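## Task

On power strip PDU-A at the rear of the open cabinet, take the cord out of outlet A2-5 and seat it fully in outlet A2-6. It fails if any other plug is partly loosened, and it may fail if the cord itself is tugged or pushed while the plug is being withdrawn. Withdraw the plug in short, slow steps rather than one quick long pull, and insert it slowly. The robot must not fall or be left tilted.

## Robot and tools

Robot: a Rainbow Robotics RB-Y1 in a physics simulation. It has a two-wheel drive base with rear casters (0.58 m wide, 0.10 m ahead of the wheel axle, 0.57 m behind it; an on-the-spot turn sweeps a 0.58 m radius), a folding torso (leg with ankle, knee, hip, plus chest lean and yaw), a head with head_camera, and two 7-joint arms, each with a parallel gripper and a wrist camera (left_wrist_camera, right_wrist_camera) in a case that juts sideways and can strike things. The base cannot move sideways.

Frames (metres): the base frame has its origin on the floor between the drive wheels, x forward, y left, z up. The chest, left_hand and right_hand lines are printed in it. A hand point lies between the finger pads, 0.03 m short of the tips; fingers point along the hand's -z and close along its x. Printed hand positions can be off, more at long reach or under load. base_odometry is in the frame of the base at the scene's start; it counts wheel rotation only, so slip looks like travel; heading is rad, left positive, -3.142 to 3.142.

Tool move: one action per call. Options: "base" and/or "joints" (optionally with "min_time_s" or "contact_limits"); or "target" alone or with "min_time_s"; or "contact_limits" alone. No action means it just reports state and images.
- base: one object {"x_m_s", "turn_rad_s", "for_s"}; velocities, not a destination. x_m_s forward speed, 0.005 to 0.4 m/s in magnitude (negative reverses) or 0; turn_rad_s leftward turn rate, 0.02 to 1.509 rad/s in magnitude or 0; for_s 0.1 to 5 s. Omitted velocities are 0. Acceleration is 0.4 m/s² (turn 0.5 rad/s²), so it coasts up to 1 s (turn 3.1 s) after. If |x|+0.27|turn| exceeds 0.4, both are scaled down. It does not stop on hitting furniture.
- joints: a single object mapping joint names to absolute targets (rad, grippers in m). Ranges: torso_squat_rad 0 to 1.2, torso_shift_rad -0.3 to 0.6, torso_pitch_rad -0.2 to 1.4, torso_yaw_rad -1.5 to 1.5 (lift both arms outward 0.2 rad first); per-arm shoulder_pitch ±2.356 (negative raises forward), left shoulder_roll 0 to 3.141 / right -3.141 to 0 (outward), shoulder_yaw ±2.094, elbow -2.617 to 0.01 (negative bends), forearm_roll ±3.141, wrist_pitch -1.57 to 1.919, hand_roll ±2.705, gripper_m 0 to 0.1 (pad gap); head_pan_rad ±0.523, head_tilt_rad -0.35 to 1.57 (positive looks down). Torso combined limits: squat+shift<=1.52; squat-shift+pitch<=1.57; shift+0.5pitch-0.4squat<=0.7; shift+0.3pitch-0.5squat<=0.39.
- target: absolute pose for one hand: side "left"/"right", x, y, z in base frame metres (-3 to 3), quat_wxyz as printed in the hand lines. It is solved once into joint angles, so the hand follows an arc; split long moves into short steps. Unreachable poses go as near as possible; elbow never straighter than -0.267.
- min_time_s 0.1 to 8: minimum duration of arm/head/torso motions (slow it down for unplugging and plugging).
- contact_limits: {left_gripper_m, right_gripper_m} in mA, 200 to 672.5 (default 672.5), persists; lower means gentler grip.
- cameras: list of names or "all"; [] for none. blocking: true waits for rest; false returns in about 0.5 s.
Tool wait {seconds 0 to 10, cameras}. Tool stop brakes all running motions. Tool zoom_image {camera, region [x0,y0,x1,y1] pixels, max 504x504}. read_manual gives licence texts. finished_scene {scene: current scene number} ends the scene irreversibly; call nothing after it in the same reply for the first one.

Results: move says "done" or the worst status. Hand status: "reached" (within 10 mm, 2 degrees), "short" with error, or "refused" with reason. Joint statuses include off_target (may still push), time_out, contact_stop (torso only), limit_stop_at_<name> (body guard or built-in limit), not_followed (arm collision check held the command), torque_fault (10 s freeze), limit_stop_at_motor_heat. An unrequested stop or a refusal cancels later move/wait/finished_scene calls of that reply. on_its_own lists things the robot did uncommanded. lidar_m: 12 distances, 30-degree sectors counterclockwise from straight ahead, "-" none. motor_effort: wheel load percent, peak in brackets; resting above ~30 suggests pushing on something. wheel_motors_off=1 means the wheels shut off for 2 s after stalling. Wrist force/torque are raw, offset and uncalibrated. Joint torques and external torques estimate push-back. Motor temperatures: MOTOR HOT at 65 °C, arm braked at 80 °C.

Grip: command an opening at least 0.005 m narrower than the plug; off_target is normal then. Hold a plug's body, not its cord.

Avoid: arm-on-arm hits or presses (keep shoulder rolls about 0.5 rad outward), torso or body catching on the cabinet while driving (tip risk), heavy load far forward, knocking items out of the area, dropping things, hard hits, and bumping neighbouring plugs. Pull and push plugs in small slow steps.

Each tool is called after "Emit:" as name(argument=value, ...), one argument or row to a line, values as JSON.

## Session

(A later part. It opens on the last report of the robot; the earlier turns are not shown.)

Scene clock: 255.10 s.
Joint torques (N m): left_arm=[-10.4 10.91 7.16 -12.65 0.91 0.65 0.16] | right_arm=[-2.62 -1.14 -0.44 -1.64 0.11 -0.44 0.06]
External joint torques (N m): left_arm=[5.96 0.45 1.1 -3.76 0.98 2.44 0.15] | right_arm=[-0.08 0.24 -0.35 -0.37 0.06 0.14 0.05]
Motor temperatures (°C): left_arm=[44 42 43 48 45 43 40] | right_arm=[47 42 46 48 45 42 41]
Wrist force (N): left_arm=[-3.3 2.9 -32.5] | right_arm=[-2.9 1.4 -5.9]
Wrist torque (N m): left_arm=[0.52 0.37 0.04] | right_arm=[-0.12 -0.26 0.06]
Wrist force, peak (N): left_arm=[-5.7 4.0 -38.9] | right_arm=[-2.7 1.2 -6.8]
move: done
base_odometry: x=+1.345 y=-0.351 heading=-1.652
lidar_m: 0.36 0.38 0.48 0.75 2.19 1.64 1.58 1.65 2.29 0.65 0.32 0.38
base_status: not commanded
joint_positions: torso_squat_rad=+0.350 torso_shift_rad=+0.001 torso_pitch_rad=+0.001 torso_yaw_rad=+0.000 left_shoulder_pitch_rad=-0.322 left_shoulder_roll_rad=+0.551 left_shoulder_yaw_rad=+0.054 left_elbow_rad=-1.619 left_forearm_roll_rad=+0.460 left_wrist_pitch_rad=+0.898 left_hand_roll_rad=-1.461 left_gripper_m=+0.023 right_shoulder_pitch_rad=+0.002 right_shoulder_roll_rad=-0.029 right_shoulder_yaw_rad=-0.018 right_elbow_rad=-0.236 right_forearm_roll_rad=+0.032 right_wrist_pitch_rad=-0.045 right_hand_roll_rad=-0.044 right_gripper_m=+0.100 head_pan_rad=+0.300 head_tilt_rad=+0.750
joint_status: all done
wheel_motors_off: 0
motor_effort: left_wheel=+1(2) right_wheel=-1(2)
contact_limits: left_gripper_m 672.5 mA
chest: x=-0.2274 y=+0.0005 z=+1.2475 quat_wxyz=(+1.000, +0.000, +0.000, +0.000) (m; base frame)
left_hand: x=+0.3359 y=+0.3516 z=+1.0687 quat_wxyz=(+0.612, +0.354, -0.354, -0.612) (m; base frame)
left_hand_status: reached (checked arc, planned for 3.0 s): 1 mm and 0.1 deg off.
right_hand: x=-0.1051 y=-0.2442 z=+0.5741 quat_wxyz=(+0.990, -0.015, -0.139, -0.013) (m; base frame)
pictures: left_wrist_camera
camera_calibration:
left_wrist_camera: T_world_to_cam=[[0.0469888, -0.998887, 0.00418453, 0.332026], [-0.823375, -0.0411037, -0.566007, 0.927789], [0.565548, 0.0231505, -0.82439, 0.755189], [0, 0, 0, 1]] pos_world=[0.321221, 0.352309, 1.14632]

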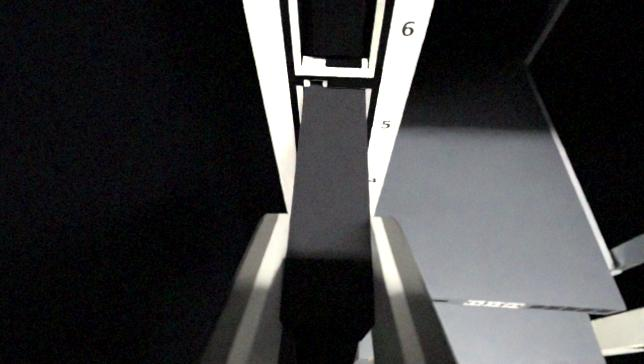

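Emit:
move(
  target={"side":"left","x":0.329,"y":0.352,"z":1.068,"quat_wxyz":[0.6124,0.3536,-0.3536,-0.6124]},
  min_time_s=3,
  cameras=["left_wrist_camera"],
)

Emit:
zoom_image(
  camera="left_wrist_camera",
  region=[170, 0, 490, 364],
)

Emit:
move(
  target={"side":"left","x":0.323,"y":0.352,"z":1.068,"quat_wxyz":[0.6124,0.3536,-0.3536,-0.6124]},
  min_time_s=3,
  cameras=["left_wrist_camera"],
)

Emit:
zoom_image(
  camera="left_wrist_camera",
  region=[170, 0, 490, 364],
)

Scene clock: 264.93 s.
Joint torques (N m): left_arm=[-14.58 10.87 7.37 -10.48 0.11 -1.33 0.12] | right_arm=[-2.69 -1.07 -0.16 -1.78 0.12 -0.4 0.07]
External joint torques (N m): left_arm=[1.42 0.48 1.26 -1.63 0.18 0.46 0.11] | right_arm=[-0.14 0.31 -0.07 -0.5 0.07 0.18 0.06]
Motor temperatures (°C): left_arm=[44 42 43 49 45 43 40] | right_arm=[47 42 46 48 45 42 41]
Wrist force (N): left_arm=[-0.6 -5.8 -3.9] | right_arm=[-2.4 1.1 -5.4]
Wrist torque (N m): left_arm=[0.36 0.11 0.10] | right_arm=[-0.08 -0.21 0.06]
Wrist force, peak (N): left_arm=[-4.6 4.0 -40.1] | right_arm=[-2.8 2.0 -6.8]
move: done
base_odometry: x=+1.345 y=-0.351 heading=-1.652
lidar_m: 0.36 0.39 0.48 0.76 2.21 1.64 1.58 1.65 2.29 0.65 0.32 0.37
base_status: not commanded
joint_positions: torso_squat_rad=+0.350 torso_shift_rad=+0.000 torso_pitch_rad=+0.000 torso_yaw_rad=+0.000 left_shoulder_pitch_rad=-0.299 left_shoulder_roll_rad=+0.553 left_shoulder_yaw_rad=+0.058 left_elbow_rad=-1.650 left_forearm_roll_rad=+0.459 left_wrist_pitch_rad=+0.906 left_hand_roll_rad=-1.455 left_gripper_m=+0.023 right_shoulder_pitch_rad=+0.002 right_shoulder_roll_rad=-0.029 right_shoulder_yaw_rad=-0.018 right_elbow_rad=-0.236 right_forearm_roll_rad=+0.032 right_wrist_pitch_rad=-0.045 right_hand_roll_rad=-0.044 right_gripper_m=+0.100 head_pan_rad=+0.300 head_tilt_rad=+0.750
joint_status: all done
wheel_motors_off: 0
motor_effort: left_wheel=+9(10) right_wheel=+1(1)
contact_limits: left_gripper_m 672.5 mA
chest: x=-0.2278 y=+0.0005 z=+1.2475 quat_wxyz=(+1.000, +0.000, +0.000, +0.000) (m; base frame)
left_hand: x=+0.3292 y=+0.3518 z=+1.0685 quat_wxyz=(+0.612, +0.354, -0.354, -0.612) (m; base frame)
left_hand_status: reached (checked arc, planned for 3.0 s): 1 mm and 0.1 deg off.
right_hand: x=-0.1052 y=-0.2442 z=+0.5741 quat_wxyz=(+0.990, -0.015, -0.139, -0.013) (m; base frame)
pictures: left_wrist_camera
camera_calibration:
left_wrist_camera: T_world_to_cam=[[0.0473001, -0.998872, 0.00423211, 0.332384], [-0.823767, -0.0414038, -0.565415, 0.921718], [0.564952, 0.0232579, -0.824796, 0.759425], [0, 0, 0, 1]] pos_world=[0.31452, 0.352509, 1.14612]

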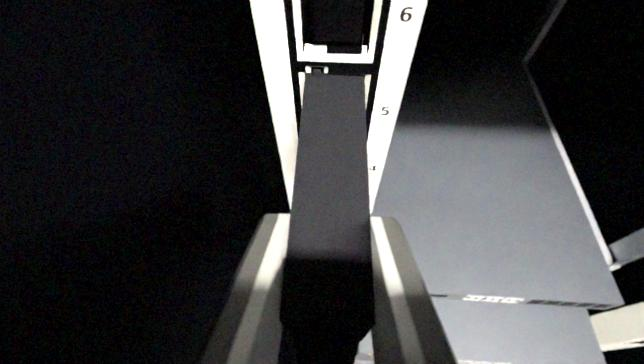

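Scaled by 1.385 from the camera's 644x364 image, which has a finer 1265x715 frame.

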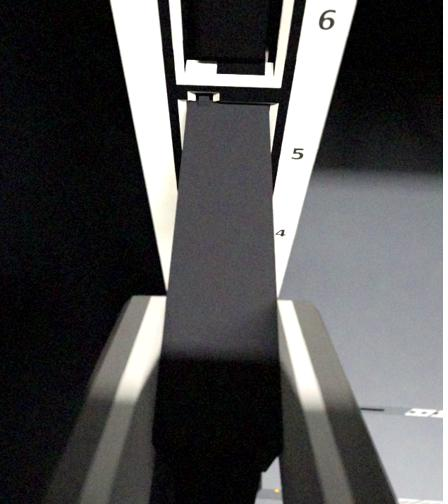

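Scene clock: 268.27 s.
Joint torques (N m): left_arm=[-14.59 10.92 7.77 -10.38 -0.24 -1.6 0.06] | right_arm=[-2.69 -1.03 -0.37 -1.66 0.15 -0.45 -0.03]
External joint torques (N m): left_arm=[1.07 0.59 1.63 -1.55 -0.16 0.19 0.05] | right_arm=[-0.13 0.35 -0.28 -0.39 0.1 0.13 -0.04]
Motor temperatures (°C): left_arm=[44 42 43 49 45 43 40] | right_arm=[47 42 46 48 45 42 41]
Wrist force (N): left_arm=[-0.3 -6.9 -2.9] | right_arm=[-2.6 0.9 -5.7]
Wrist torque (N m): left_arm=[0.31 0.03 0.09] | right_arm=[-0.02 -0.25 0.10]
Wrist force, peak (N): left_arm=[-0.2 -7.0 -3.1] | right_arm=[-3.6 1.2 -6.7]
move: done
base_odometry: x=+1.345 y=-0.351 heading=-1.652
lidar_m: 0.36 0.38 0.48 0.76 2.21 1.63 1.57 1.65 2.28 0.65 0.32 0.37
base_status: not commanded
joint_positions: torso_squat_rad=+0.350 torso_shift_rad=+0.000 torso_pitch_rad=+0.000 torso_yaw_rad=+0.000 left_shoulder_pitch_rad=-0.279 left_shoulder_roll_rad=+0.554 left_shoulder_yaw_rad=+0.062 left_elbow_rad=-1.678 left_forearm_roll_rad=+0.459 left_wrist_pitch_rad=+0.914 left_hand_roll_rad=-1.450 left_gripper_m=+0.023 right_shoulder_pitch_rad=+0.002 right_shoulder_roll_rad=-0.029 right_shoulder_yaw_rad=-0.018 right_elbow_rad=-0.236 right_forearm_roll_rad=+0.032 right_wrist_pitch_rad=-0.045 right_hand_roll_rad=-0.044 right_gripper_m=+0.100 head_pan_rad=+0.300 head_tilt_rad=+0.750
joint_status: all done
wheel_motors_off: 0
motor_effort: left_wheel=+9(10) right_wheel=+1(1)
contact_limits: left_gripper_m 672.5 mA
chest: x=-0.2278 y=+0.0005 z=+1.2475 quat_wxyz=(+1.000, +0.000, +0.000, +0.000) (m; base frame)
left_hand: x=+0.3234 y=+0.3517 z=+1.0681 quat_wxyz=(+0.612, +0.354, -0.354, -0.612) (m; base frame)
left_hand_status: reached (checked arc, planned for 3.0 s): 1 mm and 0.0 deg off.
right_hand: x=-0.1052 y=-0.2442 z=+0.5741 quat_wxyz=(+0.990, -0.015, -0.139, -0.013) (m; base frame)
pictures: left_wrist_camera
camera_calibration:
left_wrist_camera: T_world_to_cam=[[0.0471081, -0.99888, 0.00431549, 0.332521], [-0.824136, -0.0413075, -0.564883, 0.916318], [0.564429, 0.023054, -0.82516, 0.763052], [0, 0, 0, 1]] pos_world=[0.308818, 0.352409, 1.14582]

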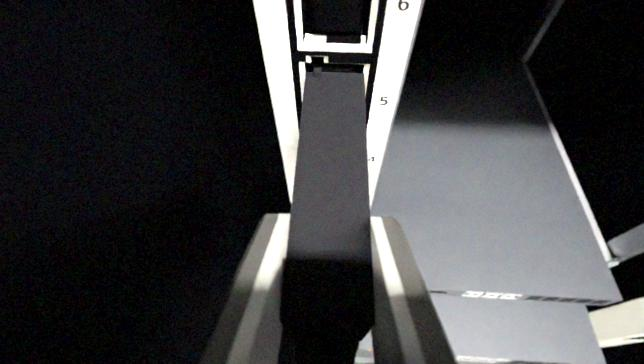

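Scaled by 1.385 from the camera's 644x364 image, which has a finer 1265x715 frame.

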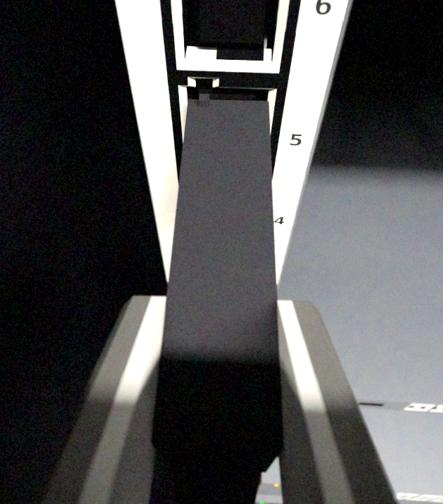

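Emit:
move(
  target={"side":"left","x":0.316,"y":0.352,"z":1.068,"quat_wxyz":[0.6124,0.3536,-0.3536,-0.6124]},
  min_time_s=3,
  cameras=[],
)

Emit:
move(
  target={"side":"left","x":0.309,"y":0.352,"z":1.068,"quat_wxyz":[0.6124,0.3536,-0.3536,-0.6124]},
  min_time_s=3,
  cameras=["left_wrist_camera"],
)

Emit:
zoom_image(
  camera="left_wrist_camera",
  region=[170, 0, 490, 364],
)

Emit:
move(
  target={"side":"left","x":0.299,"y":0.352,"z":1.068,"quat_wxyz":[0.6124,0.3536,-0.3536,-0.6124]},
  min_time_s=3,
  cameras=["left_wrist_camera","head_camera"],
)

Emit:
zoom_image(
  camera="left_wrist_camera",
  region=[170, 0, 490, 364],
)

Emit:
zoom_image(
  camera="head_camera",
  region=[150, 50, 450, 300],
)

Scene clock: 277.93 s.
Joint torques (N m): left_arm=[-13.94 10.88 7.91 -10.27 -0.26 -1.67 0.13] | right_arm=[-2.81 -1.3 -0.31 -1.76 0.08 -0.44 -0.01]
External joint torques (N m): left_arm=[1.32 0.63 1.73 -1.48 -0.17 0.11 0.12] | right_arm=[-0.25 0.08 -0.22 -0.49 0.03 0.13 -0.02]
Motor temperatures (°C): left_arm=[44 42 43 49 44 43 40] | right_arm=[47 42 46 48 45 42 41]
Wrist force (N): left_arm=[-0.2 -6.4 -3.1] | right_arm=[-2.4 0.9 -5.9]
Wrist torque (N m): left_arm=[0.29 0.01 0.08] | right_arm=[-0.06 -0.17 0.03]
Wrist force, peak (N): left_arm=[-0.2 -7.1 -2.8] | right_arm=[-2.5 1.9 -6.8]
move: done
base_odometry: x=+1.345 y=-0.351 heading=-1.652
lidar_m: 0.36 0.38 0.47 0.76 2.21 1.63 1.58 1.66 2.29 0.66 0.32 0.38
base_status: not commanded
joint_positions: torso_squat_rad=+0.350 torso_shift_rad=+0.000 torso_pitch_rad=+0.000 torso_yaw_rad=+0.000 left_shoulder_pitch_rad=-0.254 left_shoulder_roll_rad=+0.556 left_shoulder_yaw_rad=+0.066 left_elbow_rad=-1.712 left_forearm_roll_rad=+0.458 left_wrist_pitch_rad=+0.922 left_hand_roll_rad=-1.444 left_gripper_m=+0.023 right_shoulder_pitch_rad=+0.002 right_shoulder_roll_rad=-0.029 right_shoulder_yaw_rad=-0.018 right_elbow_rad=-0.236 right_forearm_roll_rad=+0.032 right_wrist_pitch_rad=-0.045 right_hand_roll_rad=-0.044 right_gripper_m=+0.100 head_pan_rad=+0.300 head_tilt_rad=+0.750
joint_status: all done
wheel_motors_off: 0
motor_effort: left_wheel=+9(10) right_wheel=+1(1)
contact_limits: left_gripper_m 672.5 mA
chest: x=-0.2278 y=+0.0005 z=+1.2475 quat_wxyz=(+1.000, +0.000, +0.000, +0.000) (m; base frame)
left_hand: x=+0.3165 y=+0.3517 z=+1.0681 quat_wxyz=(+0.612, +0.353, -0.354, -0.613) (m; base frame)
left_hand_status: reached (checked arc, planned for 3.0 s): 1 mm and 0.0 deg off.
right_hand: x=-0.1052 y=-0.2442 z=+0.5741 quat_wxyz=(+0.990, -0.015, -0.139, -0.013) (m; base frame)
pictures: none
No camera images: "cameras" was empty.

Scene clock: 281.27 s.
Joint torques (N m): left_arm=[-13.46 10.91 8 -10.19 -0.29 -1.56 0.12] | right_arm=[-2.77 -1.04 -0.29 -1.76 0.05 -0.47 -0.03]
External joint torques (N m): left_arm=[1.38 0.74 1.79 -1.45 -0.19 0.23 0.11] | right_arm=[-0.21 0.34 -0.2 -0.48 0 0.11 -0.04]
Motor temperatures (°C): left_arm=[44 42 43 49 44 43 40] | right_arm=[47 42 46 48 45 42 41]
Wrist force (N): left_arm=[-0.2 -6.2 -3.0] | right_arm=[-2.4 1.1 -5.8]
Wrist torque (N m): left_arm=[0.28 0.03 0.09] | right_arm=[-0.10 -0.18 0.06]
Wrist force, peak (N): left_arm=[-0.1 -6.9 -2.8] | right_arm=[-3.0 2.0 -6.3]
move: done
base_odometry: x=+1.345 y=-0.351 heading=-1.652
lidar_m: 0.35 0.38 0.48 0.76 2.21 1.64 1.58 1.65 2.28 0.66 0.32 0.38
base_status: not commanded
joint_positions: torso_squat_rad=+0.350 torso_shift_rad=+0.000 torso_pitch_rad=+0.000 torso_yaw_rad=+0.000 left_shoulder_pitch_rad=-0.230 left_shoulder_roll_rad=+0.557 left_shoulder_yaw_rad=+0.071 left_elbow_rad=-1.745 left_forearm_roll_rad=+0.458 left_wrist_pitch_rad=+0.930 left_hand_roll_rad=-1.438 left_gripper_m=+0.023 right_shoulder_pitch_rad=+0.002 right_shoulder_roll_rad=-0.029 right_shoulder_yaw_rad=-0.018 right_elbow_rad=-0.236 right_forearm_roll_rad=+0.032 right_wrist_pitch_rad=-0.045 right_hand_roll_rad=-0.044 right_gripper_m=+0.100 head_pan_rad=+0.300 head_tilt_rad=+0.750
joint_status: all done
wheel_motors_off: 0
motor_effort: left_wheel=+9(10) right_wheel=+1(2)
contact_limits: left_gripper_m 672.5 mA
chest: x=-0.2278 y=+0.0005 z=+1.2475 quat_wxyz=(+1.000, +0.000, +0.000, +0.000) (m; base frame)
left_hand: x=+0.3095 y=+0.3517 z=+1.0681 quat_wxyz=(+0.612, +0.353, -0.354, -0.613) (m; base frame)
left_hand_status: reached (checked arc, planned for 3.0 s): 1 mm and 0.0 deg off.
right_hand: x=-0.1052 y=-0.2442 z=+0.5741 quat_wxyz=(+0.990, -0.015, -0.139, -0.013) (m; base frame)
pictures: left_wrist_camera
camera_calibration:
left_wrist_camera: T_world_to_cam=[[0.0469698, -0.998887, 0.00434478, 0.333182], [-0.824143, -0.04121, -0.56488, 0.904853], [0.56443, 0.0229516, -0.825162, 0.770796], [0, 0, 0, 1]] pos_world=[0.295018, 0.352409, 1.14572]

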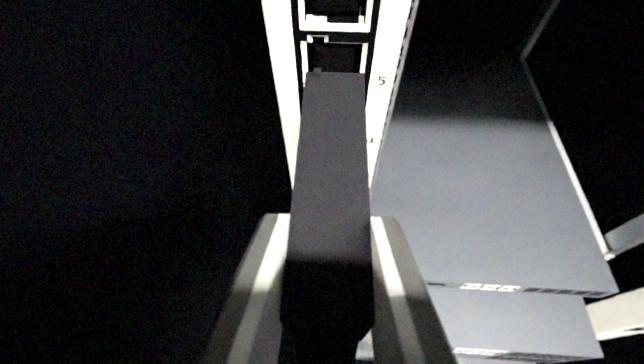

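Scaled by 1.385 from the camera's 644x364 image, which has a finer 1265x715 frame.

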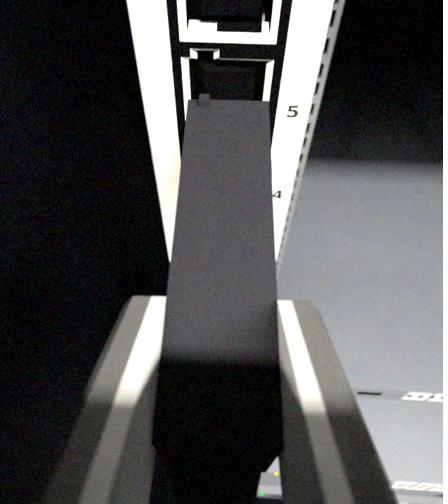

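Scene clock: 284.60 s.
Joint torques (N m): left_arm=[-12.82 10.6 8.02 -10 -0.21 -1.45 0.13] | right_arm=[-2.79 -1.17 -0.56 -1.67 0.15 -0.45 0.04]
External joint torques (N m): left_arm=[1.45 0.55 1.77 -1.31 -0.09 0.34 0.12] | right_arm=[-0.23 0.21 -0.47 -0.39 0.1 0.13 0.03]
Motor temperatures (°C): left_arm=[44 42 43 48 44 43 40] | right_arm=[47 42 46 48 45 42 41]
Wrist force (N): left_arm=[-0.1 -6.1 -3.4] | right_arm=[-2.9 1.8 -5.8]
Wrist torque (N m): left_arm=[0.29 0.06 0.09] | right_arm=[-0.18 -0.23 0.08]
Wrist force, peak (N): left_arm=[-0.1 -6.5 -3.4] | right_arm=[-3.0 1.4 -6.7]
move: done
base_odometry: x=+1.345 y=-0.351 heading=-1.652
lidar_m: 0.36 0.38 0.48 0.76 2.21 1.63 1.58 1.64 2.30 0.65 0.33 0.36
base_status: not commanded
joint_positions: torso_squat_rad=+0.350 torso_shift_rad=+0.000 torso_pitch_rad=+0.000 torso_yaw_rad=+0.000 left_shoulder_pitch_rad=-0.195 left_shoulder_roll_rad=+0.559 left_shoulder_yaw_rad=+0.078 left_elbow_rad=-1.790 left_forearm_roll_rad=+0.458 left_wrist_pitch_rad=+0.940 left_hand_roll_rad=-1.431 left_gripper_m=+0.023 right_shoulder_pitch_rad=+0.002 right_shoulder_roll_rad=-0.029 right_shoulder_yaw_rad=-0.018 right_elbow_rad=-0.236 right_forearm_roll_rad=+0.032 right_wrist_pitch_rad=-0.045 right_hand_roll_rad=-0.044 right_gripper_m=+0.100 head_pan_rad=+0.300 head_tilt_rad=+0.750
joint_status: all done
wheel_motors_off: 0
motor_effort: left_wheel=+9(10) right_wheel=+1(1)
contact_limits: left_gripper_m 672.5 mA
chest: x=-0.2278 y=+0.0005 z=+1.2475 quat_wxyz=(+1.000, +0.000, +0.000, +0.000) (m; base frame)
left_hand: x=+0.2998 y=+0.3516 z=+1.0681 quat_wxyz=(+0.612, +0.353, -0.354, -0.613) (m; base frame)
left_hand_status: reached (checked arc, planned for 3.0 s): 1 mm and 0.1 deg off.
right_hand: x=-0.1052 y=-0.2442 z=+0.5741 quat_wxyz=(+0.990, -0.015, -0.139, -0.013) (m; base frame)
pictures: head_camera, left_wrist_camera
camera_calibration:
head_camera: T_world_to_cam=[[0.294803, -0.955477, -0.0124484, 0.0878126], [-0.630747, -0.184791, -0.753665, 1.02707], [0.717809, 0.230034, -0.657141, 1.03682], [0, 0, 0, 1]] pos_world=[-0.122304, 0.0351929, 1.4565]
left_wrist_camera: T_world_to_cam=[[0.0468887, -0.998891, 0.00428649, 0.333729], [-0.824195, -0.0411121, -0.564811, 0.89676], [0.564361, 0.0229503, -0.825209, 0.776346], [0, 0, 0, 1]] pos_world=[0.285318, 0.352409, 1.14572]

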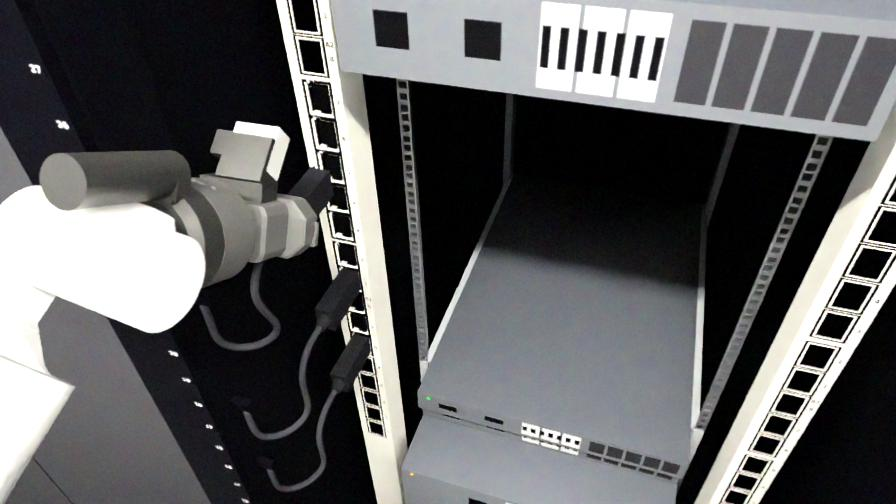

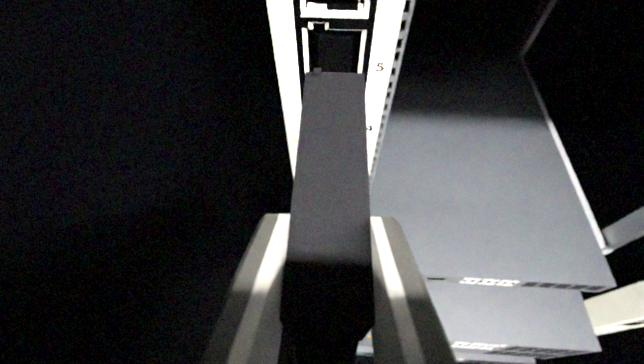

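Scaled by 1.385 from the camera's 644x364 image, which has a finer 1265x715 frame.

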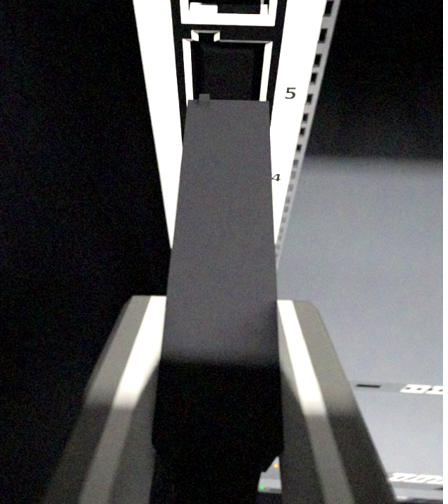

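Scaled by 1.680 from the camera's 896x504 image, which has a finer 1280x720 frame.

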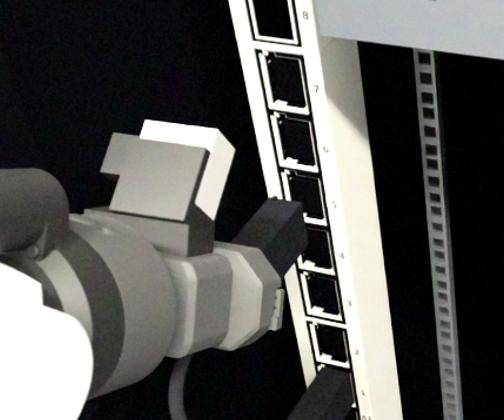

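Emit:
move(
  target={"side":"left","x":0.285,"y":0.3516,"z":1.0681,"quat_wxyz":[0.6124,0.3536,-0.3536,-0.6124]},
  min_time_s=3,
  cameras=["left_wrist_camera"],
)

Emit:
zoom_image(
  camera="left_wrist_camera",
  region=[170, 0, 490, 364],
)

Emit:
move(
  target={"side":"left","x":0.285,"y":0.3516,"z":1.110,"quat_wxyz":[0.6124,0.3536,-0.3536,-0.6124]},
  min_time_s=4,
)

Emit:
zoom_image(
  camera="left_wrist_camera",
  region=[170, 0, 490, 364],
)

Emit:
zoom_image(
  camera="head_camera",
  region=[150, 50, 450, 300],
)

Scene clock: 317.10 s.
Joint torques (N m): left_arm=[-11.54 10.41 7.94 -9.95 -0.33 -1.32 0.09] | right_arm=[-2.74 -1.13 -0.27 -1.65 0.14 -0.42 0]
External joint torques (N m): left_arm=[1.86 0.54 1.66 -1.33 -0.2 0.46 0.08] | right_arm=[-0.18 0.24 -0.18 -0.37 0.09 0.16 -0.01]
Motor temperatures (°C): left_arm=[44 42 43 48 44 43 40] | right_arm=[46 42 46 48 45 42 41]
Wrist force (N): left_arm=[0.1 -5.8 -3.2] | right_arm=[-2.5 1.3 -5.6]
Wrist torque (N m): left_arm=[0.29 0.07 0.11] | right_arm=[-0.12 -0.25 0.06]
Wrist force, peak (N): left_arm=[-0.2 -6.5 -3.2] | right_arm=[-2.9 1.7 -6.5]
move: done
base_odometry: x=+1.345 y=-0.351 heading=-1.652
lidar_m: 0.36 0.37 0.48 0.76 2.20 1.64 1.58 1.66 2.29 0.66 0.32 0.38
base_status: not commanded
joint_positions: torso_squat_rad=+0.350 torso_shift_rad=+0.000 torso_pitch_rad=+0.000 torso_yaw_rad=+0.000 left_shoulder_pitch_rad=-0.144 left_shoulder_roll_rad=+0.562 left_shoulder_yaw_rad=+0.089 left_elbow_rad=-1.857 left_forearm_roll_rad=+0.457 left_wrist_pitch_rad=+0.954 left_hand_roll_rad=-1.419 left_gripper_m=+0.023 right_shoulder_pitch_rad=+0.002 right_shoulder_roll_rad=-0.029 right_shoulder_yaw_rad=-0.018 right_elbow_rad=-0.236 right_forearm_roll_rad=+0.032 right_wrist_pitch_rad=-0.045 right_hand_roll_rad=-0.044 right_gripper_m=+0.100 head_pan_rad=+0.300 head_tilt_rad=+0.750
joint_status: all done
wheel_motors_off: 0
motor_effort: left_wheel=+9(10) right_wheel=+1(1)
contact_limits: left_gripper_m 672.5 mA
chest: x=-0.2278 y=+0.0005 z=+1.2475 quat_wxyz=(+1.000, +0.000, +0.000, +0.000) (m; base frame)
left_hand: x=+0.2852 y=+0.3513 z=+1.0683 quat_wxyz=(+0.612, +0.354, -0.354, -0.612) (m; base frame)
left_hand_status: reached (checked arc, planned for 3.0 s): 0 mm and 0.0 deg off.
right_hand: x=-0.1052 y=-0.2442 z=+0.5741 quat_wxyz=(+0.990, -0.015, -0.139, -0.013) (m; base frame)
pictures: left_wrist_camera
camera_calibration:
left_wrist_camera: T_world_to_cam=[[0.0471381, -0.998878, 0.00446008, 0.333746], [-0.824056, -0.0414107, -0.564993, 0.885017], [0.564544, 0.0229573, -0.825083, 0.78462], [0, 0, 0, 1]] pos_world=[0.270619, 0.352008, 1.14592]

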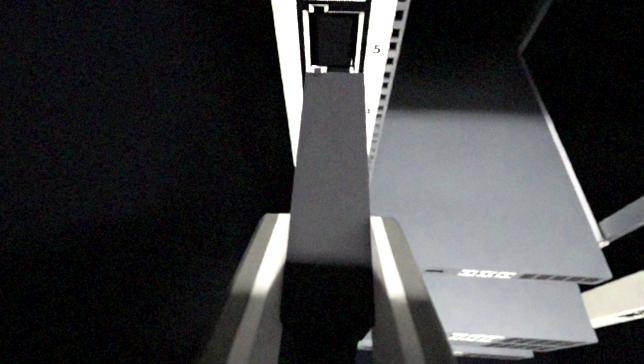

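Scaled by 1.385 from the camera's 644x364 image, which has a finer 1265x715 frame.

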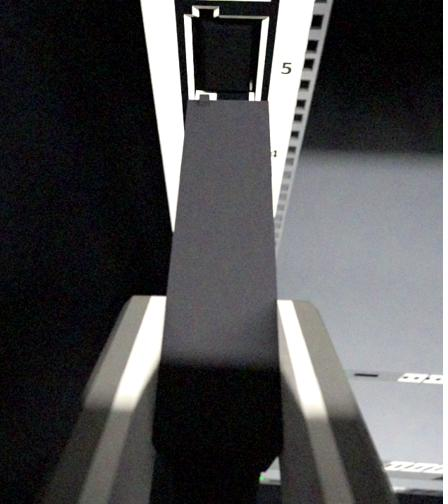

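Scene clock: 321.43 s.
Joint torques (N m): left_arm=[-17.68 11.27 8.81 -10.13 0.02 -1.82 0.08] | right_arm=[-2.6 -1.24 -0.27 -1.66 0.04 -0.41 0.05]
External joint torques (N m): left_arm=[-3.9 0.86 2.25 -2.21 0.23 -0.05 0.07] | right_arm=[-0.04 0.14 -0.19 -0.38 -0.01 0.17 0.04]
Motor temperatures (°C): left_arm=[44 42 43 48 44 43 40] | right_arm=[46 42 46 48 45 42 41]
Wrist force (N): left_arm=[-0.6 -8.3 -4.1] | right_arm=[-2.9 1.3 -6.2]
Wrist torque (N m): left_arm=[0.41 0.02 0.04] | right_arm=[-0.13 -0.23 0.09]
Wrist force, peak (N): left_arm=[-0.5 -8.4 -4.5] | right_arm=[-2.8 1.2 -6.8]
move: done
base_odometry: x=+1.345 y=-0.351 heading=-1.652
lidar_m: 0.35 0.38 0.47 0.76 2.20 1.65 1.58 1.66 2.30 0.66 0.32 0.37
base_status: not commanded
joint_positions: torso_squat_rad=+0.350 torso_shift_rad=+0.000 torso_pitch_rad=+0.000 torso_yaw_rad=+0.000 left_shoulder_pitch_rad=-0.196 left_shoulder_roll_rad=+0.611 left_shoulder_yaw_rad=+0.120 left_elbow_rad=-1.929 left_forearm_roll_rad=+0.491 left_wrist_pitch_rad=+1.082 left_hand_roll_rad=-1.379 left_gripper_m=+0.023 right_shoulder_pitch_rad=+0.002 right_shoulder_roll_rad=-0.029 right_shoulder_yaw_rad=-0.018 right_elbow_rad=-0.236 right_forearm_roll_rad=+0.032 right_wrist_pitch_rad=-0.045 right_hand_roll_rad=-0.044 right_gripper_m=+0.100 head_pan_rad=+0.300 head_tilt_rad=+0.750
joint_status: all done
wheel_motors_off: 0
motor_effort: left_wheel=+10(10) right_wheel=+1(1)
contact_limits: left_gripper_m 672.5 mA
chest: x=-0.2278 y=+0.0005 z=+1.2475 quat_wxyz=(+1.000, +0.000, +0.000, +0.000) (m; base frame)
left_hand: x=+0.2848 y=+0.3515 z=+1.1094 quat_wxyz=(+0.613, +0.353, -0.353, -0.613) (m; base frame)
left_hand_status: reached (checked arc, planned for 4.0 s): 1 mm and 0.1 deg off.
right_hand: x=-0.1052 y=-0.2442 z=+0.5741 quat_wxyz=(+0.990, -0.015, -0.139, -0.013) (m; base frame)
pictures: head_camera, left_wrist_camera, right_wrist_camera
camera_calibration:
head_camera: T_world_to_cam=[[0.294803, -0.955477, -0.0124484, 0.0878126], [-0.630747, -0.184791, -0.753665, 1.02707], [0.717809, 0.230034, -0.657141, 1.03682], [0, 0, 0, 1]] pos_world=[-0.122304, 0.0351929, 1.4565]
left_wrist_camera: T_world_to_cam=[[0.0476986, -0.998853, 0.00427584, 0.33393], [-0.824811, -0.0418012, -0.563862, 0.907082], [0.563393, 0.0233686, -0.825858, 0.819726], [0, 0, 0, 1]] pos_world=[0.270415, 0.352308, 1.18702]
right_wrist_camera: T_world_to_cam=[[-0.959619, 0.0248955, -0.280199, 0.0679762], [-0.103972, 0.894151, 0.435527, -0.0123646], [0.261383, 0.447073, -0.855456, 0.704546], [0, 0, 0, 1]] pos_world=[-0.120211, -0.30562, 0.62714]

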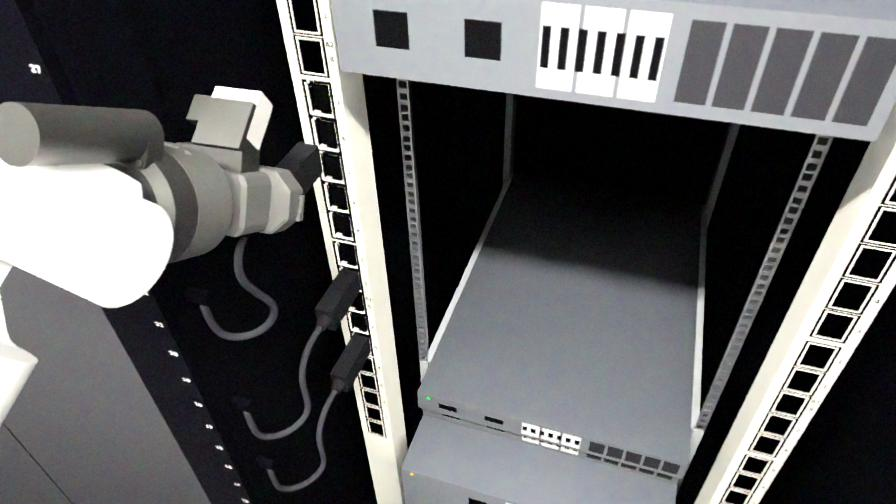

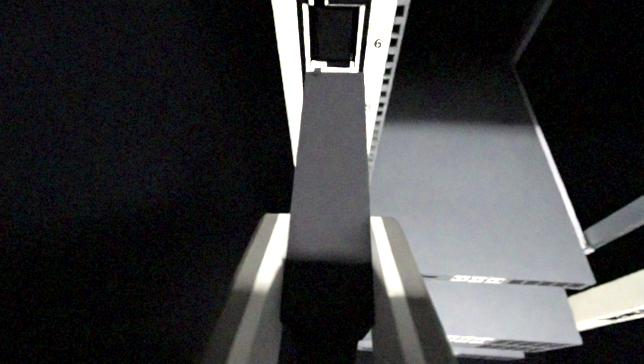

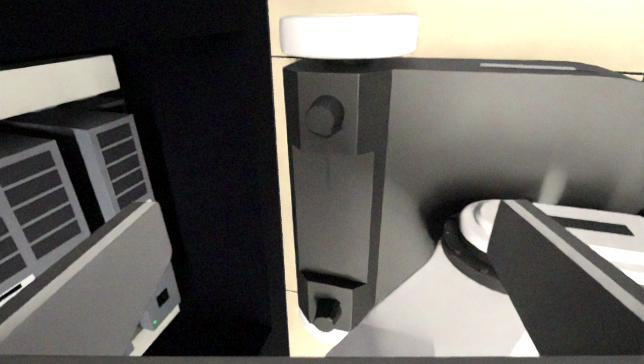

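Scaled by 1.385 from the camera's 644x364 image, which has a finer 1265x715 frame.

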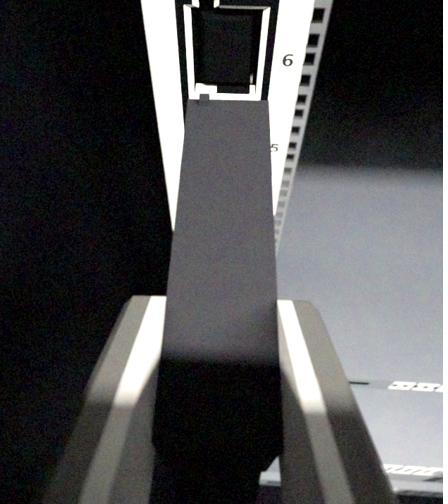

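Scaled by 1.680 from the camera's 896x504 image, which has a finer 1280x720 frame.

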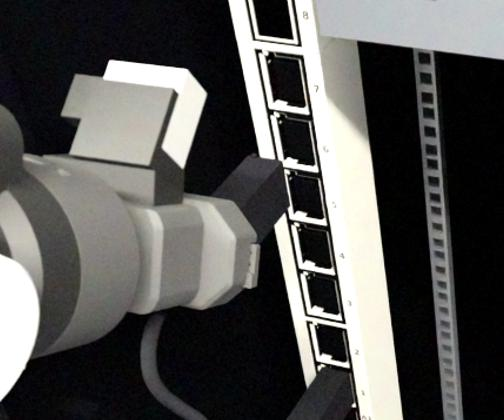

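Emit:
move(
  target={"side":"left","x":0.285,"y":0.3516,"z":1.1138,"quat_wxyz":[0.6124,0.3536,-0.3536,-0.6124]},
  min_time_s=2,
  cameras=["left_wrist_camera"],
)

Emit:
zoom_image(
  camera="left_wrist_camera",
  region=[170, 0, 490, 364],
)

Scene clock: 329.93 s.
Joint torques (N m): left_arm=[-17.97 11.23 8.68 -10.2 0.14 -1.95 0.09] | right_arm=[-2.4 -1.31 -0.27 -1.64 0.11 -0.43 -0.05]
External joint torques (N m): left_arm=[-4.14 0.78 2.1 -2.34 0.36 -0.18 0.07] | right_arm=[0.16 0.07 -0.18 -0.36 0.06 0.15 -0.07]
Motor temperatures (°C): left_arm=[44 42 43 48 44 43 40] | right_arm=[46 42 46 48 45 42 41]
Wrist force (N): left_arm=[-0.5 -8.6 -4.5] | right_arm=[-3.0 1.8 -6.3]
Wrist torque (N m): left_arm=[0.43 0.03 0.05] | right_arm=[-0.11 -0.25 0.04]
Wrist force, peak (N): left_arm=[-0.5 -8.7 -4.6] | right_arm=[-2.9 1.4 -6.9]
move: done
base_odometry: x=+1.345 y=-0.351 heading=-1.652
lidar_m: 0.35 0.38 0.48 0.76 2.21 1.63 1.58 1.65 2.28 0.65 0.32 0.37
base_status: not commanded
joint_positions: torso_squat_rad=+0.350 torso_shift_rad=+0.000 torso_pitch_rad=+0.000 torso_yaw_rad=+0.000 left_shoulder_pitch_rad=-0.202 left_shoulder_roll_rad=+0.616 left_shoulder_yaw_rad=+0.122 left_elbow_rad=-1.934 left_forearm_roll_rad=+0.495 left_wrist_pitch_rad=+1.093 left_hand_roll_rad=-1.375 left_gripper_m=+0.023 right_shoulder_pitch_rad=+0.002 right_shoulder_roll_rad=-0.029 right_shoulder_yaw_rad=-0.018 right_elbow_rad=-0.236 right_forearm_roll_rad=+0.032 right_wrist_pitch_rad=-0.045 right_hand_roll_rad=-0.044 right_gripper_m=+0.100 head_pan_rad=+0.300 head_tilt_rad=+0.750
joint_status: all done
wheel_motors_off: 0
motor_effort: left_wheel=+10(10) right_wheel=+1(2)
contact_limits: left_gripper_m 672.5 mA
chest: x=-0.2278 y=+0.0005 z=+1.2475 quat_wxyz=(+1.000, +0.000, +0.000, +0.000) (m; base frame)
left_hand: x=+0.2848 y=+0.3516 z=+1.1131 quat_wxyz=(+0.613, +0.353, -0.353, -0.613) (m; base frame)
left_hand_status: reached (checked arc, planned for 2.0 s): 1 mm and 0.1 deg off.
right_hand: x=-0.1052 y=-0.2442 z=+0.5741 quat_wxyz=(+0.990, -0.015, -0.139, -0.013) (m; base frame)
pictures: left_wrist_camera
camera_calibration:
left_wrist_camera: T_world_to_cam=[[0.0477007, -0.998853, 0.0042649, 0.333926], [-0.824967, -0.0418033, -0.563633, 0.908996], [0.563165, 0.0233673, -0.826014, 0.823112], [0, 0, 0, 1]] pos_world=[0.270415, 0.352308, 1.19082]

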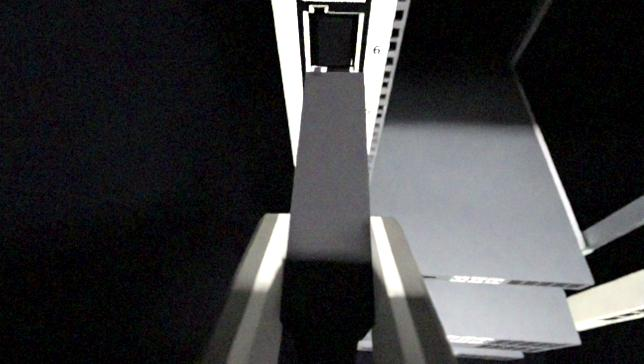

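Scaled by 1.385 from the camera's 644x364 image, which has a finer 1265x715 frame.

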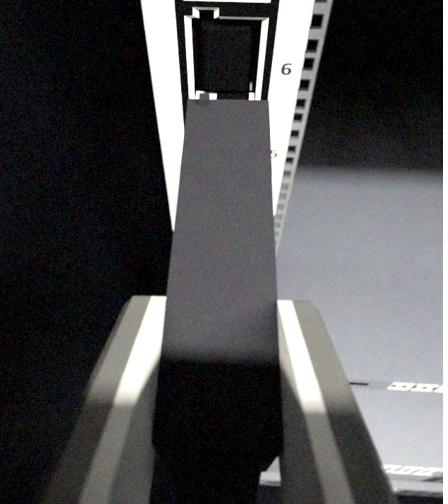

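Emit:
move(
  target={"side":"left","x":0.3,"y":0.3516,"z":1.1132,"quat_wxyz":[0.6124,0.3536,-0.3536,-0.6124]},
  min_time_s=3,
  cameras=["left_wrist_camera"],
)

Emit:
zoom_image(
  camera="left_wrist_camera",
  region=[170, 0, 490, 364],
)

Emit:
move(
  target={"side":"left","x":0.31,"y":0.3516,"z":1.1132,"quat_wxyz":[0.6124,0.3536,-0.3536,-0.6124]},
  min_time_s=3,
  cameras=["left_wrist_camera"],
)

Emit:
zoom_image(
  camera="left_wrist_camera",
  region=[170, 0, 490, 364],
)

Scene clock: 339.43 s.
Joint torques (N m): left_arm=[-18.9 9.5 5.52 -8.49 -0.36 -2.33 -0.26] | right_arm=[-2.6 -0.94 -0.37 -1.76 0.11 -0.42 -0.05]
External joint torques (N m): left_arm=[-4.21 -1.1 -1.04 -0.5 -0.16 -0.56 -0.27] | right_arm=[-0.04 0.44 -0.28 -0.48 0.06 0.16 -0.06]
Motor temperatures (°C): left_arm=[44 42 43 48 44 43 40] | right_arm=[46 42 46 48 45 42 41]
Wrist force (N): left_arm=[-0.5 -8.7 -3.7] | right_arm=[-2.6 1.3 -5.4]
Wrist torque (N m): left_arm=[0.42 0.04 0.04] | right_arm=[-0.07 -0.22 0.04]
Wrist force, peak (N): left_arm=[-0.5 -8.9 -4.6] | right_arm=[-3.2 1.0 -6.4]
move: done
base_odometry: x=+1.345 y=-0.351 heading=-1.652
lidar_m: 0.36 0.38 0.47 0.75 2.21 1.63 1.58 1.66 2.28 0.65 0.32 0.37
base_status: not commanded
joint_positions: torso_squat_rad=+0.350 torso_shift_rad=+0.000 torso_pitch_rad=+0.000 torso_yaw_rad=+0.000 left_shoulder_pitch_rad=-0.252 left_shoulder_roll_rad=+0.612 left_shoulder_yaw_rad=+0.108 left_elbow_rad=-1.866 left_forearm_roll_rad=+0.490 left_wrist_pitch_rad=+1.076 left_hand_roll_rad=-1.387 left_gripper_m=+0.023 right_shoulder_pitch_rad=+0.002 right_shoulder_roll_rad=-0.029 right_shoulder_yaw_rad=-0.018 right_elbow_rad=-0.236 right_forearm_roll_rad=+0.032 right_wrist_pitch_rad=-0.045 right_hand_roll_rad=-0.044 right_gripper_m=+0.100 head_pan_rad=+0.300 head_tilt_rad=+0.750
joint_status: all done
wheel_motors_off: 0
motor_effort: left_wheel=+10(10) right_wheel=+1(1)
contact_limits: left_gripper_m 672.5 mA
chest: x=-0.2278 y=+0.0005 z=+1.2475 quat_wxyz=(+1.000, +0.000, +0.000, +0.000) (m; base frame)
left_hand: x=+0.2998 y=+0.3519 z=+1.1130 quat_wxyz=(+0.613, +0.354, -0.353, -0.612) (m; base frame)
left_hand_status: reached (checked arc, planned for 3.0 s): 0 mm and 0.0 deg off.
right_hand: x=-0.1052 y=-0.2442 z=+0.5741 quat_wxyz=(+0.990, -0.015, -0.139, -0.013) (m; base frame)
pictures: left_wrist_camera
camera_calibration:
left_wrist_camera: T_world_to_cam=[[0.0482738, -0.998826, 0.00395262, 0.333715], [-0.824579, -0.042085, -0.564179, 0.921827], [0.563683, 0.0239758, -0.825643, 0.813743], [0, 0, 0, 1]] pos_world=[0.285316, 0.352608, 1.19062]

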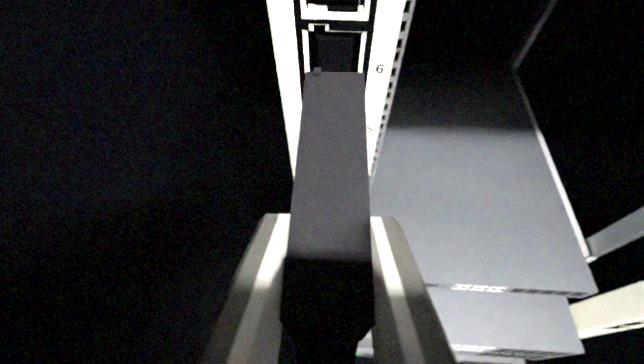

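Scaled by 1.385 from the camera's 644x364 image, which has a finer 1265x715 frame.

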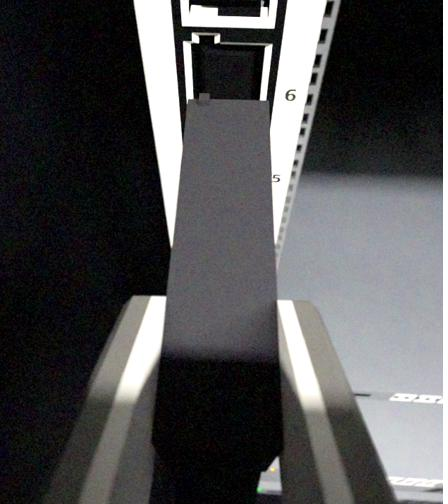

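Scene clock: 342.77 s.
Joint torques (N m): left_arm=[-19.69 9.08 5.5 -8.7 -0.3 -2.49 -0.25] | right_arm=[-2.7 -1.28 -0.21 -1.75 0.16 -0.36 0.04]
External joint torques (N m): left_arm=[-4.46 -1.61 -1.02 -0.64 -0.11 -0.72 -0.26] | right_arm=[-0.14 0.1 -0.12 -0.47 0.11 0.22 0.02]
Motor temperatures (°C): left_arm=[44 42 43 48 44 43 40] | right_arm=[46 42 46 48 45 42 41]
Wrist force (N): left_arm=[-0.9 -8.9 -4.0] | right_arm=[-2.4 0.4 -6.0]
Wrist torque (N m): left_arm=[0.41 0.01 0.04] | right_arm=[0.00 -0.20 0.09]
Wrist force, peak (N): left_arm=[-0.8 -9.2 -3.9] | right_arm=[-2.8 1.5 -6.7]
move: done
base_odometry: x=+1.345 y=-0.351 heading=-1.652
lidar_m: 0.35 0.37 0.47 0.77 2.20 1.64 1.58 1.65 2.29 0.64 0.33 0.37
base_status: not commanded
joint_positions: torso_squat_rad=+0.350 torso_shift_rad=+0.000 torso_pitch_rad=+0.000 torso_yaw_rad=+0.000 left_shoulder_pitch_rad=-0.284 left_shoulder_roll_rad=+0.609 left_shoulder_yaw_rad=+0.099 left_elbow_rad=-1.824 left_forearm_roll_rad=+0.488 left_wrist_pitch_rad=+1.065 left_hand_roll_rad=-1.394 left_gripper_m=+0.023 right_shoulder_pitch_rad=+0.002 right_shoulder_roll_rad=-0.029 right_shoulder_yaw_rad=-0.018 right_elbow_rad=-0.236 right_forearm_roll_rad=+0.032 right_wrist_pitch_rad=-0.045 right_hand_roll_rad=-0.044 right_gripper_m=+0.100 head_pan_rad=+0.300 head_tilt_rad=+0.750
joint_status: all done
wheel_motors_off: 0
motor_effort: left_wheel=+10(10) right_wheel=+1(2)
contact_limits: left_gripper_m 672.5 mA
chest: x=-0.2278 y=+0.0005 z=+1.2475 quat_wxyz=(+1.000, +0.000, +0.000, +0.000) (m; base frame)
left_hand: x=+0.3091 y=+0.3518 z=+1.1132 quat_wxyz=(+0.613, +0.354, -0.353, -0.612) (m; base frame)
left_hand_status: reached (checked arc, planned for 3.0 s): 1 mm and 0.1 deg off.
right_hand: x=-0.1052 y=-0.2442 z=+0.5741 quat_wxyz=(+0.990, -0.015, -0.139, -0.013) (m; base frame)
pictures: left_wrist_camera
camera_calibration:
left_wrist_camera: T_world_to_cam=[[0.0483826, -0.998822, 0.0037851, 0.333232], [-0.824574, -0.0420801, -0.564186, 0.929605], [0.563681, 0.0241757, -0.825639, 0.808597], [0, 0, 0, 1]] pos_world=[0.294616, 0.352409, 1.19082]

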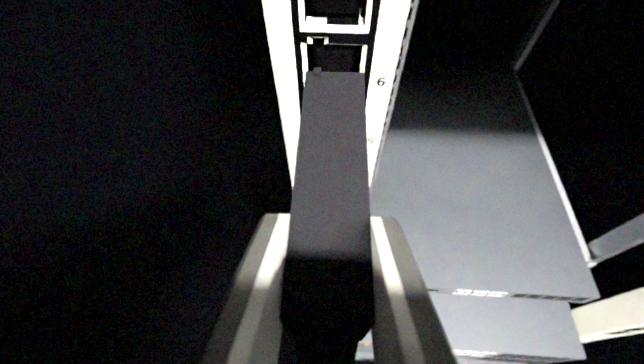

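Scaled by 1.385 from the camera's 644x364 image, which has a finer 1265x715 frame.

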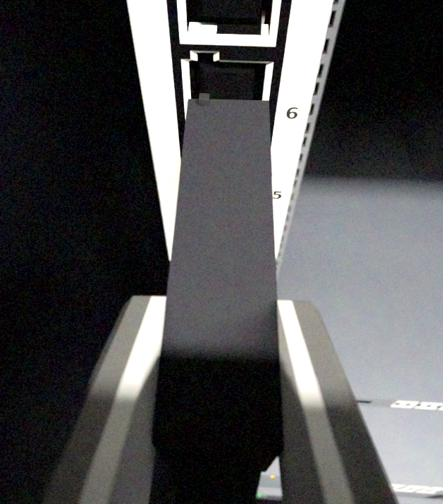

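Emit:
move(
  target={"side":"left","x":0.32,"y":0.3516,"z":1.1130,"quat_wxyz":[0.6124,0.3536,-0.3536,-0.6124]},
  min_time_s=4,
  cameras=["left_wrist_camera"],
)

Emit:
zoom_image(
  camera="left_wrist_camera",
  region=[170, 0, 490, 364],
)

Emit:
move(
  target={"side":"left","x":0.327,"y":0.3516,"z":1.1130,"quat_wxyz":[0.6124,0.3536,-0.3536,-0.6124]},
  min_time_s=4,
  cameras=["left_wrist_camera"],
)

Emit:
zoom_image(
  camera="left_wrist_camera",
  region=[170, 0, 490, 364],
)

Scene clock: 353.70 s.
Joint torques (N m): left_arm=[-20.67 9.3 5.38 -8.8 -0.29 -2.51 -0.21] | right_arm=[-2.62 -1.12 -0.09 -1.63 0.09 -0.42 0.02]
External joint torques (N m): left_arm=[-4.87 -1.47 -1.1 -0.65 -0.12 -0.74 -0.22] | right_arm=[-0.06 0.26 0 -0.35 0.04 0.15 0.01]
Motor temperatures (°C): left_arm=[44 42 43 48 44 43 40] | right_arm=[46 42 46 48 45 42 41]
Wrist force (N): left_arm=[-0.8 -9.3 -3.7] | right_arm=[-3.0 1.8 -5.2]
Wrist torque (N m): left_arm=[0.43 0.03 0.06] | right_arm=[-0.13 -0.25 0.07]
Wrist force, peak (N): left_arm=[-0.7 -9.3 -4.2] | right_arm=[-3.0 2.1 -6.8]
move: done
base_odometry: x=+1.345 y=-0.351 heading=-1.652
lidar_m: 0.36 0.38 0.47 0.77 2.19 1.64 1.57 1.66 2.28 0.65 0.33 0.37
base_status: not commanded
joint_positions: torso_squat_rad=+0.350 torso_shift_rad=+0.000 torso_pitch_rad=+0.000 torso_yaw_rad=+0.000 left_shoulder_pitch_rad=-0.318 left_shoulder_roll_rad=+0.606 left_shoulder_yaw_rad=+0.090 left_elbow_rad=-1.776 left_forearm_roll_rad=+0.486 left_wrist_pitch_rad=+1.052 left_hand_roll_rad=-1.403 left_gripper_m=+0.023 right_shoulder_pitch_rad=+0.002 right_shoulder_roll_rad=-0.029 right_shoulder_yaw_rad=-0.018 right_elbow_rad=-0.236 right_forearm_roll_rad=+0.032 right_wrist_pitch_rad=-0.045 right_hand_roll_rad=-0.044 right_gripper_m=+0.100 head_pan_rad=+0.300 head_tilt_rad=+0.750
joint_status: all done
wheel_motors_off: 0
motor_effort: left_wheel=+10(10) right_wheel=+1(1)
contact_limits: left_gripper_m 672.5 mA
chest: x=-0.2278 y=+0.0005 z=+1.2475 quat_wxyz=(+1.000, +0.000, +0.000, +0.000) (m; base frame)
left_hand: x=+0.3190 y=+0.3518 z=+1.1130 quat_wxyz=(+0.613, +0.354, -0.353, -0.612) (m; base frame)
left_hand_status: reached (checked arc, planned for 4.0 s): 1 mm and 0.1 deg off.
right_hand: x=-0.1052 y=-0.2442 z=+0.5741 quat_wxyz=(+0.990, -0.015, -0.139, -0.013) (m; base frame)
pictures: left_wrist_camera
camera_calibration:
left_wrist_camera: T_world_to_cam=[[0.0484366, -0.998819, 0.00370081, 0.332837], [-0.824603, -0.0420784, -0.564145, 0.937615], [0.563635, 0.0242736, -0.825667, 0.802865], [0, 0, 0, 1]] pos_world=[0.304516, 0.352409, 1.19062]

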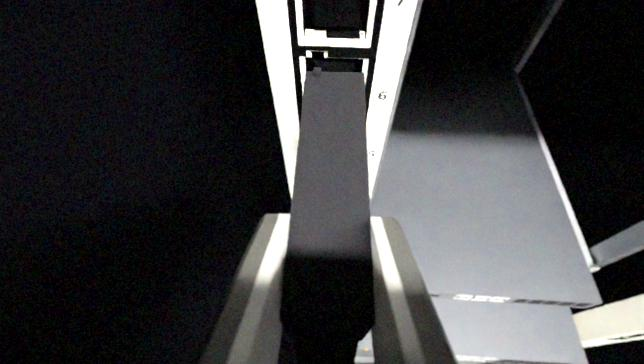

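Scaled by 1.385 from the camera's 644x364 image, which has a finer 1265x715 frame.

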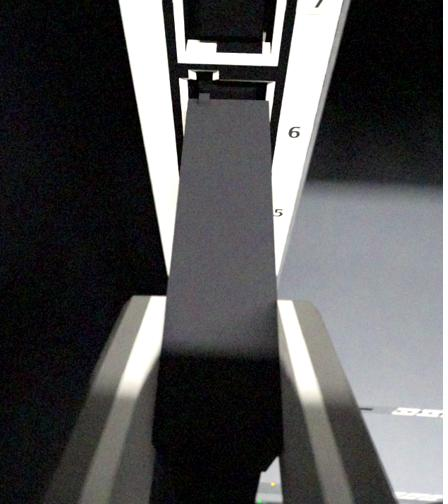

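Scene clock: 358.03 s.
Joint torques (N m): left_arm=[-21.25 9.48 5.1 -8.96 -0.31 -2.49 -0.25] | right_arm=[-2.69 -1.23 -0.29 -1.68 0.15 -0.42 0.03]
External joint torques (N m): left_arm=[-5.03 -1.37 -1.35 -0.74 -0.15 -0.72 -0.26] | right_arm=[-0.13 0.15 -0.2 -0.4 0.1 0.16 0.02]
Motor temperatures (°C): left_arm=[45 42 43 48 44 43 40] | right_arm=[46 42 46 48 45 42 41]
Wrist force (N): left_arm=[-0.8 -9.5 -3.6] | right_arm=[-2.6 1.4 -5.8]
Wrist torque (N m): left_arm=[0.38 0.03 0.05] | right_arm=[-0.07 -0.24 0.04]
Wrist force, peak (N): left_arm=[-0.6 -10.0 -3.7] | right_arm=[-2.8 2.0 -6.9]
move: done
base_odometry: x=+1.345 y=-0.351 heading=-1.652
lidar_m: 0.36 0.38 0.48 0.77 2.20 1.63 1.57 1.65 2.29 0.65 0.32 0.37
base_status: not commanded
joint_positions: torso_squat_rad=+0.350 torso_shift_rad=+0.000 torso_pitch_rad=+0.000 torso_yaw_rad=+0.000 left_shoulder_pitch_rad=-0.343 left_shoulder_roll_rad=+0.604 left_shoulder_yaw_rad=+0.083 left_elbow_rad=-1.740 left_forearm_roll_rad=+0.485 left_wrist_pitch_rad=+1.042 left_hand_roll_rad=-1.411 left_gripper_m=+0.023 right_shoulder_pitch_rad=+0.002 right_shoulder_roll_rad=-0.029 right_shoulder_yaw_rad=-0.018 right_elbow_rad=-0.236 right_forearm_roll_rad=+0.032 right_wrist_pitch_rad=-0.045 right_hand_roll_rad=-0.044 right_gripper_m=+0.100 head_pan_rad=+0.300 head_tilt_rad=+0.750
joint_status: all done
wheel_motors_off: 0
motor_effort: left_wheel=+9(10) right_wheel=+1(1)
contact_limits: left_gripper_m 672.5 mA
chest: x=-0.2278 y=+0.0005 z=+1.2475 quat_wxyz=(+1.000, +0.000, +0.000, +0.000) (m; base frame)
left_hand: x=+0.3263 y=+0.3519 z=+1.1128 quat_wxyz=(+0.613, +0.354, -0.353, -0.612) (m; base frame)
left_hand_status: reached (checked arc, planned for 4.0 s): 1 mm and 0.1 deg off.
right_hand: x=-0.1052 y=-0.2442 z=+0.5741 quat_wxyz=(+0.990, -0.015, -0.139, -0.013) (m; base frame)
pictures: left_wrist_camera
camera_calibration:
left_wrist_camera: T_world_to_cam=[[0.0484654, -0.998818, 0.00383257, 0.332417], [-0.824648, -0.0421786, -0.564072, 0.943544], [0.563567, 0.0241775, -0.825717, 0.798779], [0, 0, 0, 1]] pos_world=[0.311816, 0.352508, 1.19052]

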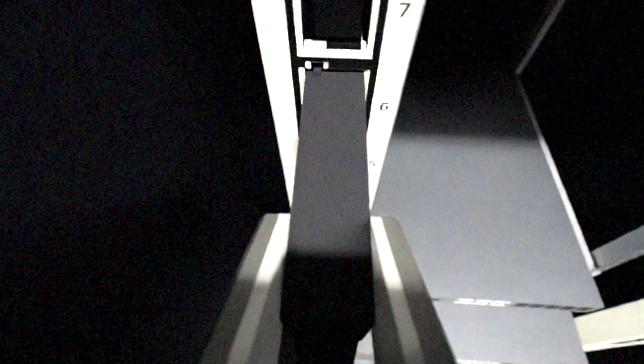

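Scaled by 1.385 from the camera's 644x364 image, which has a finer 1265x715 frame.

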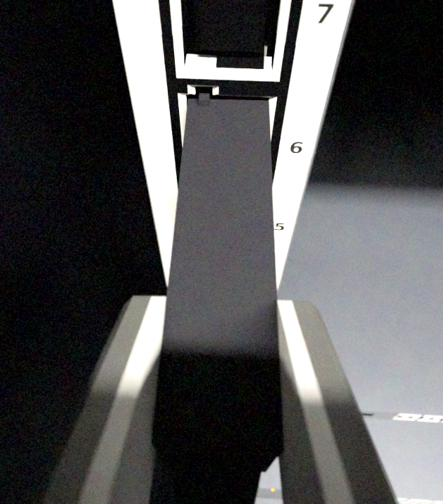

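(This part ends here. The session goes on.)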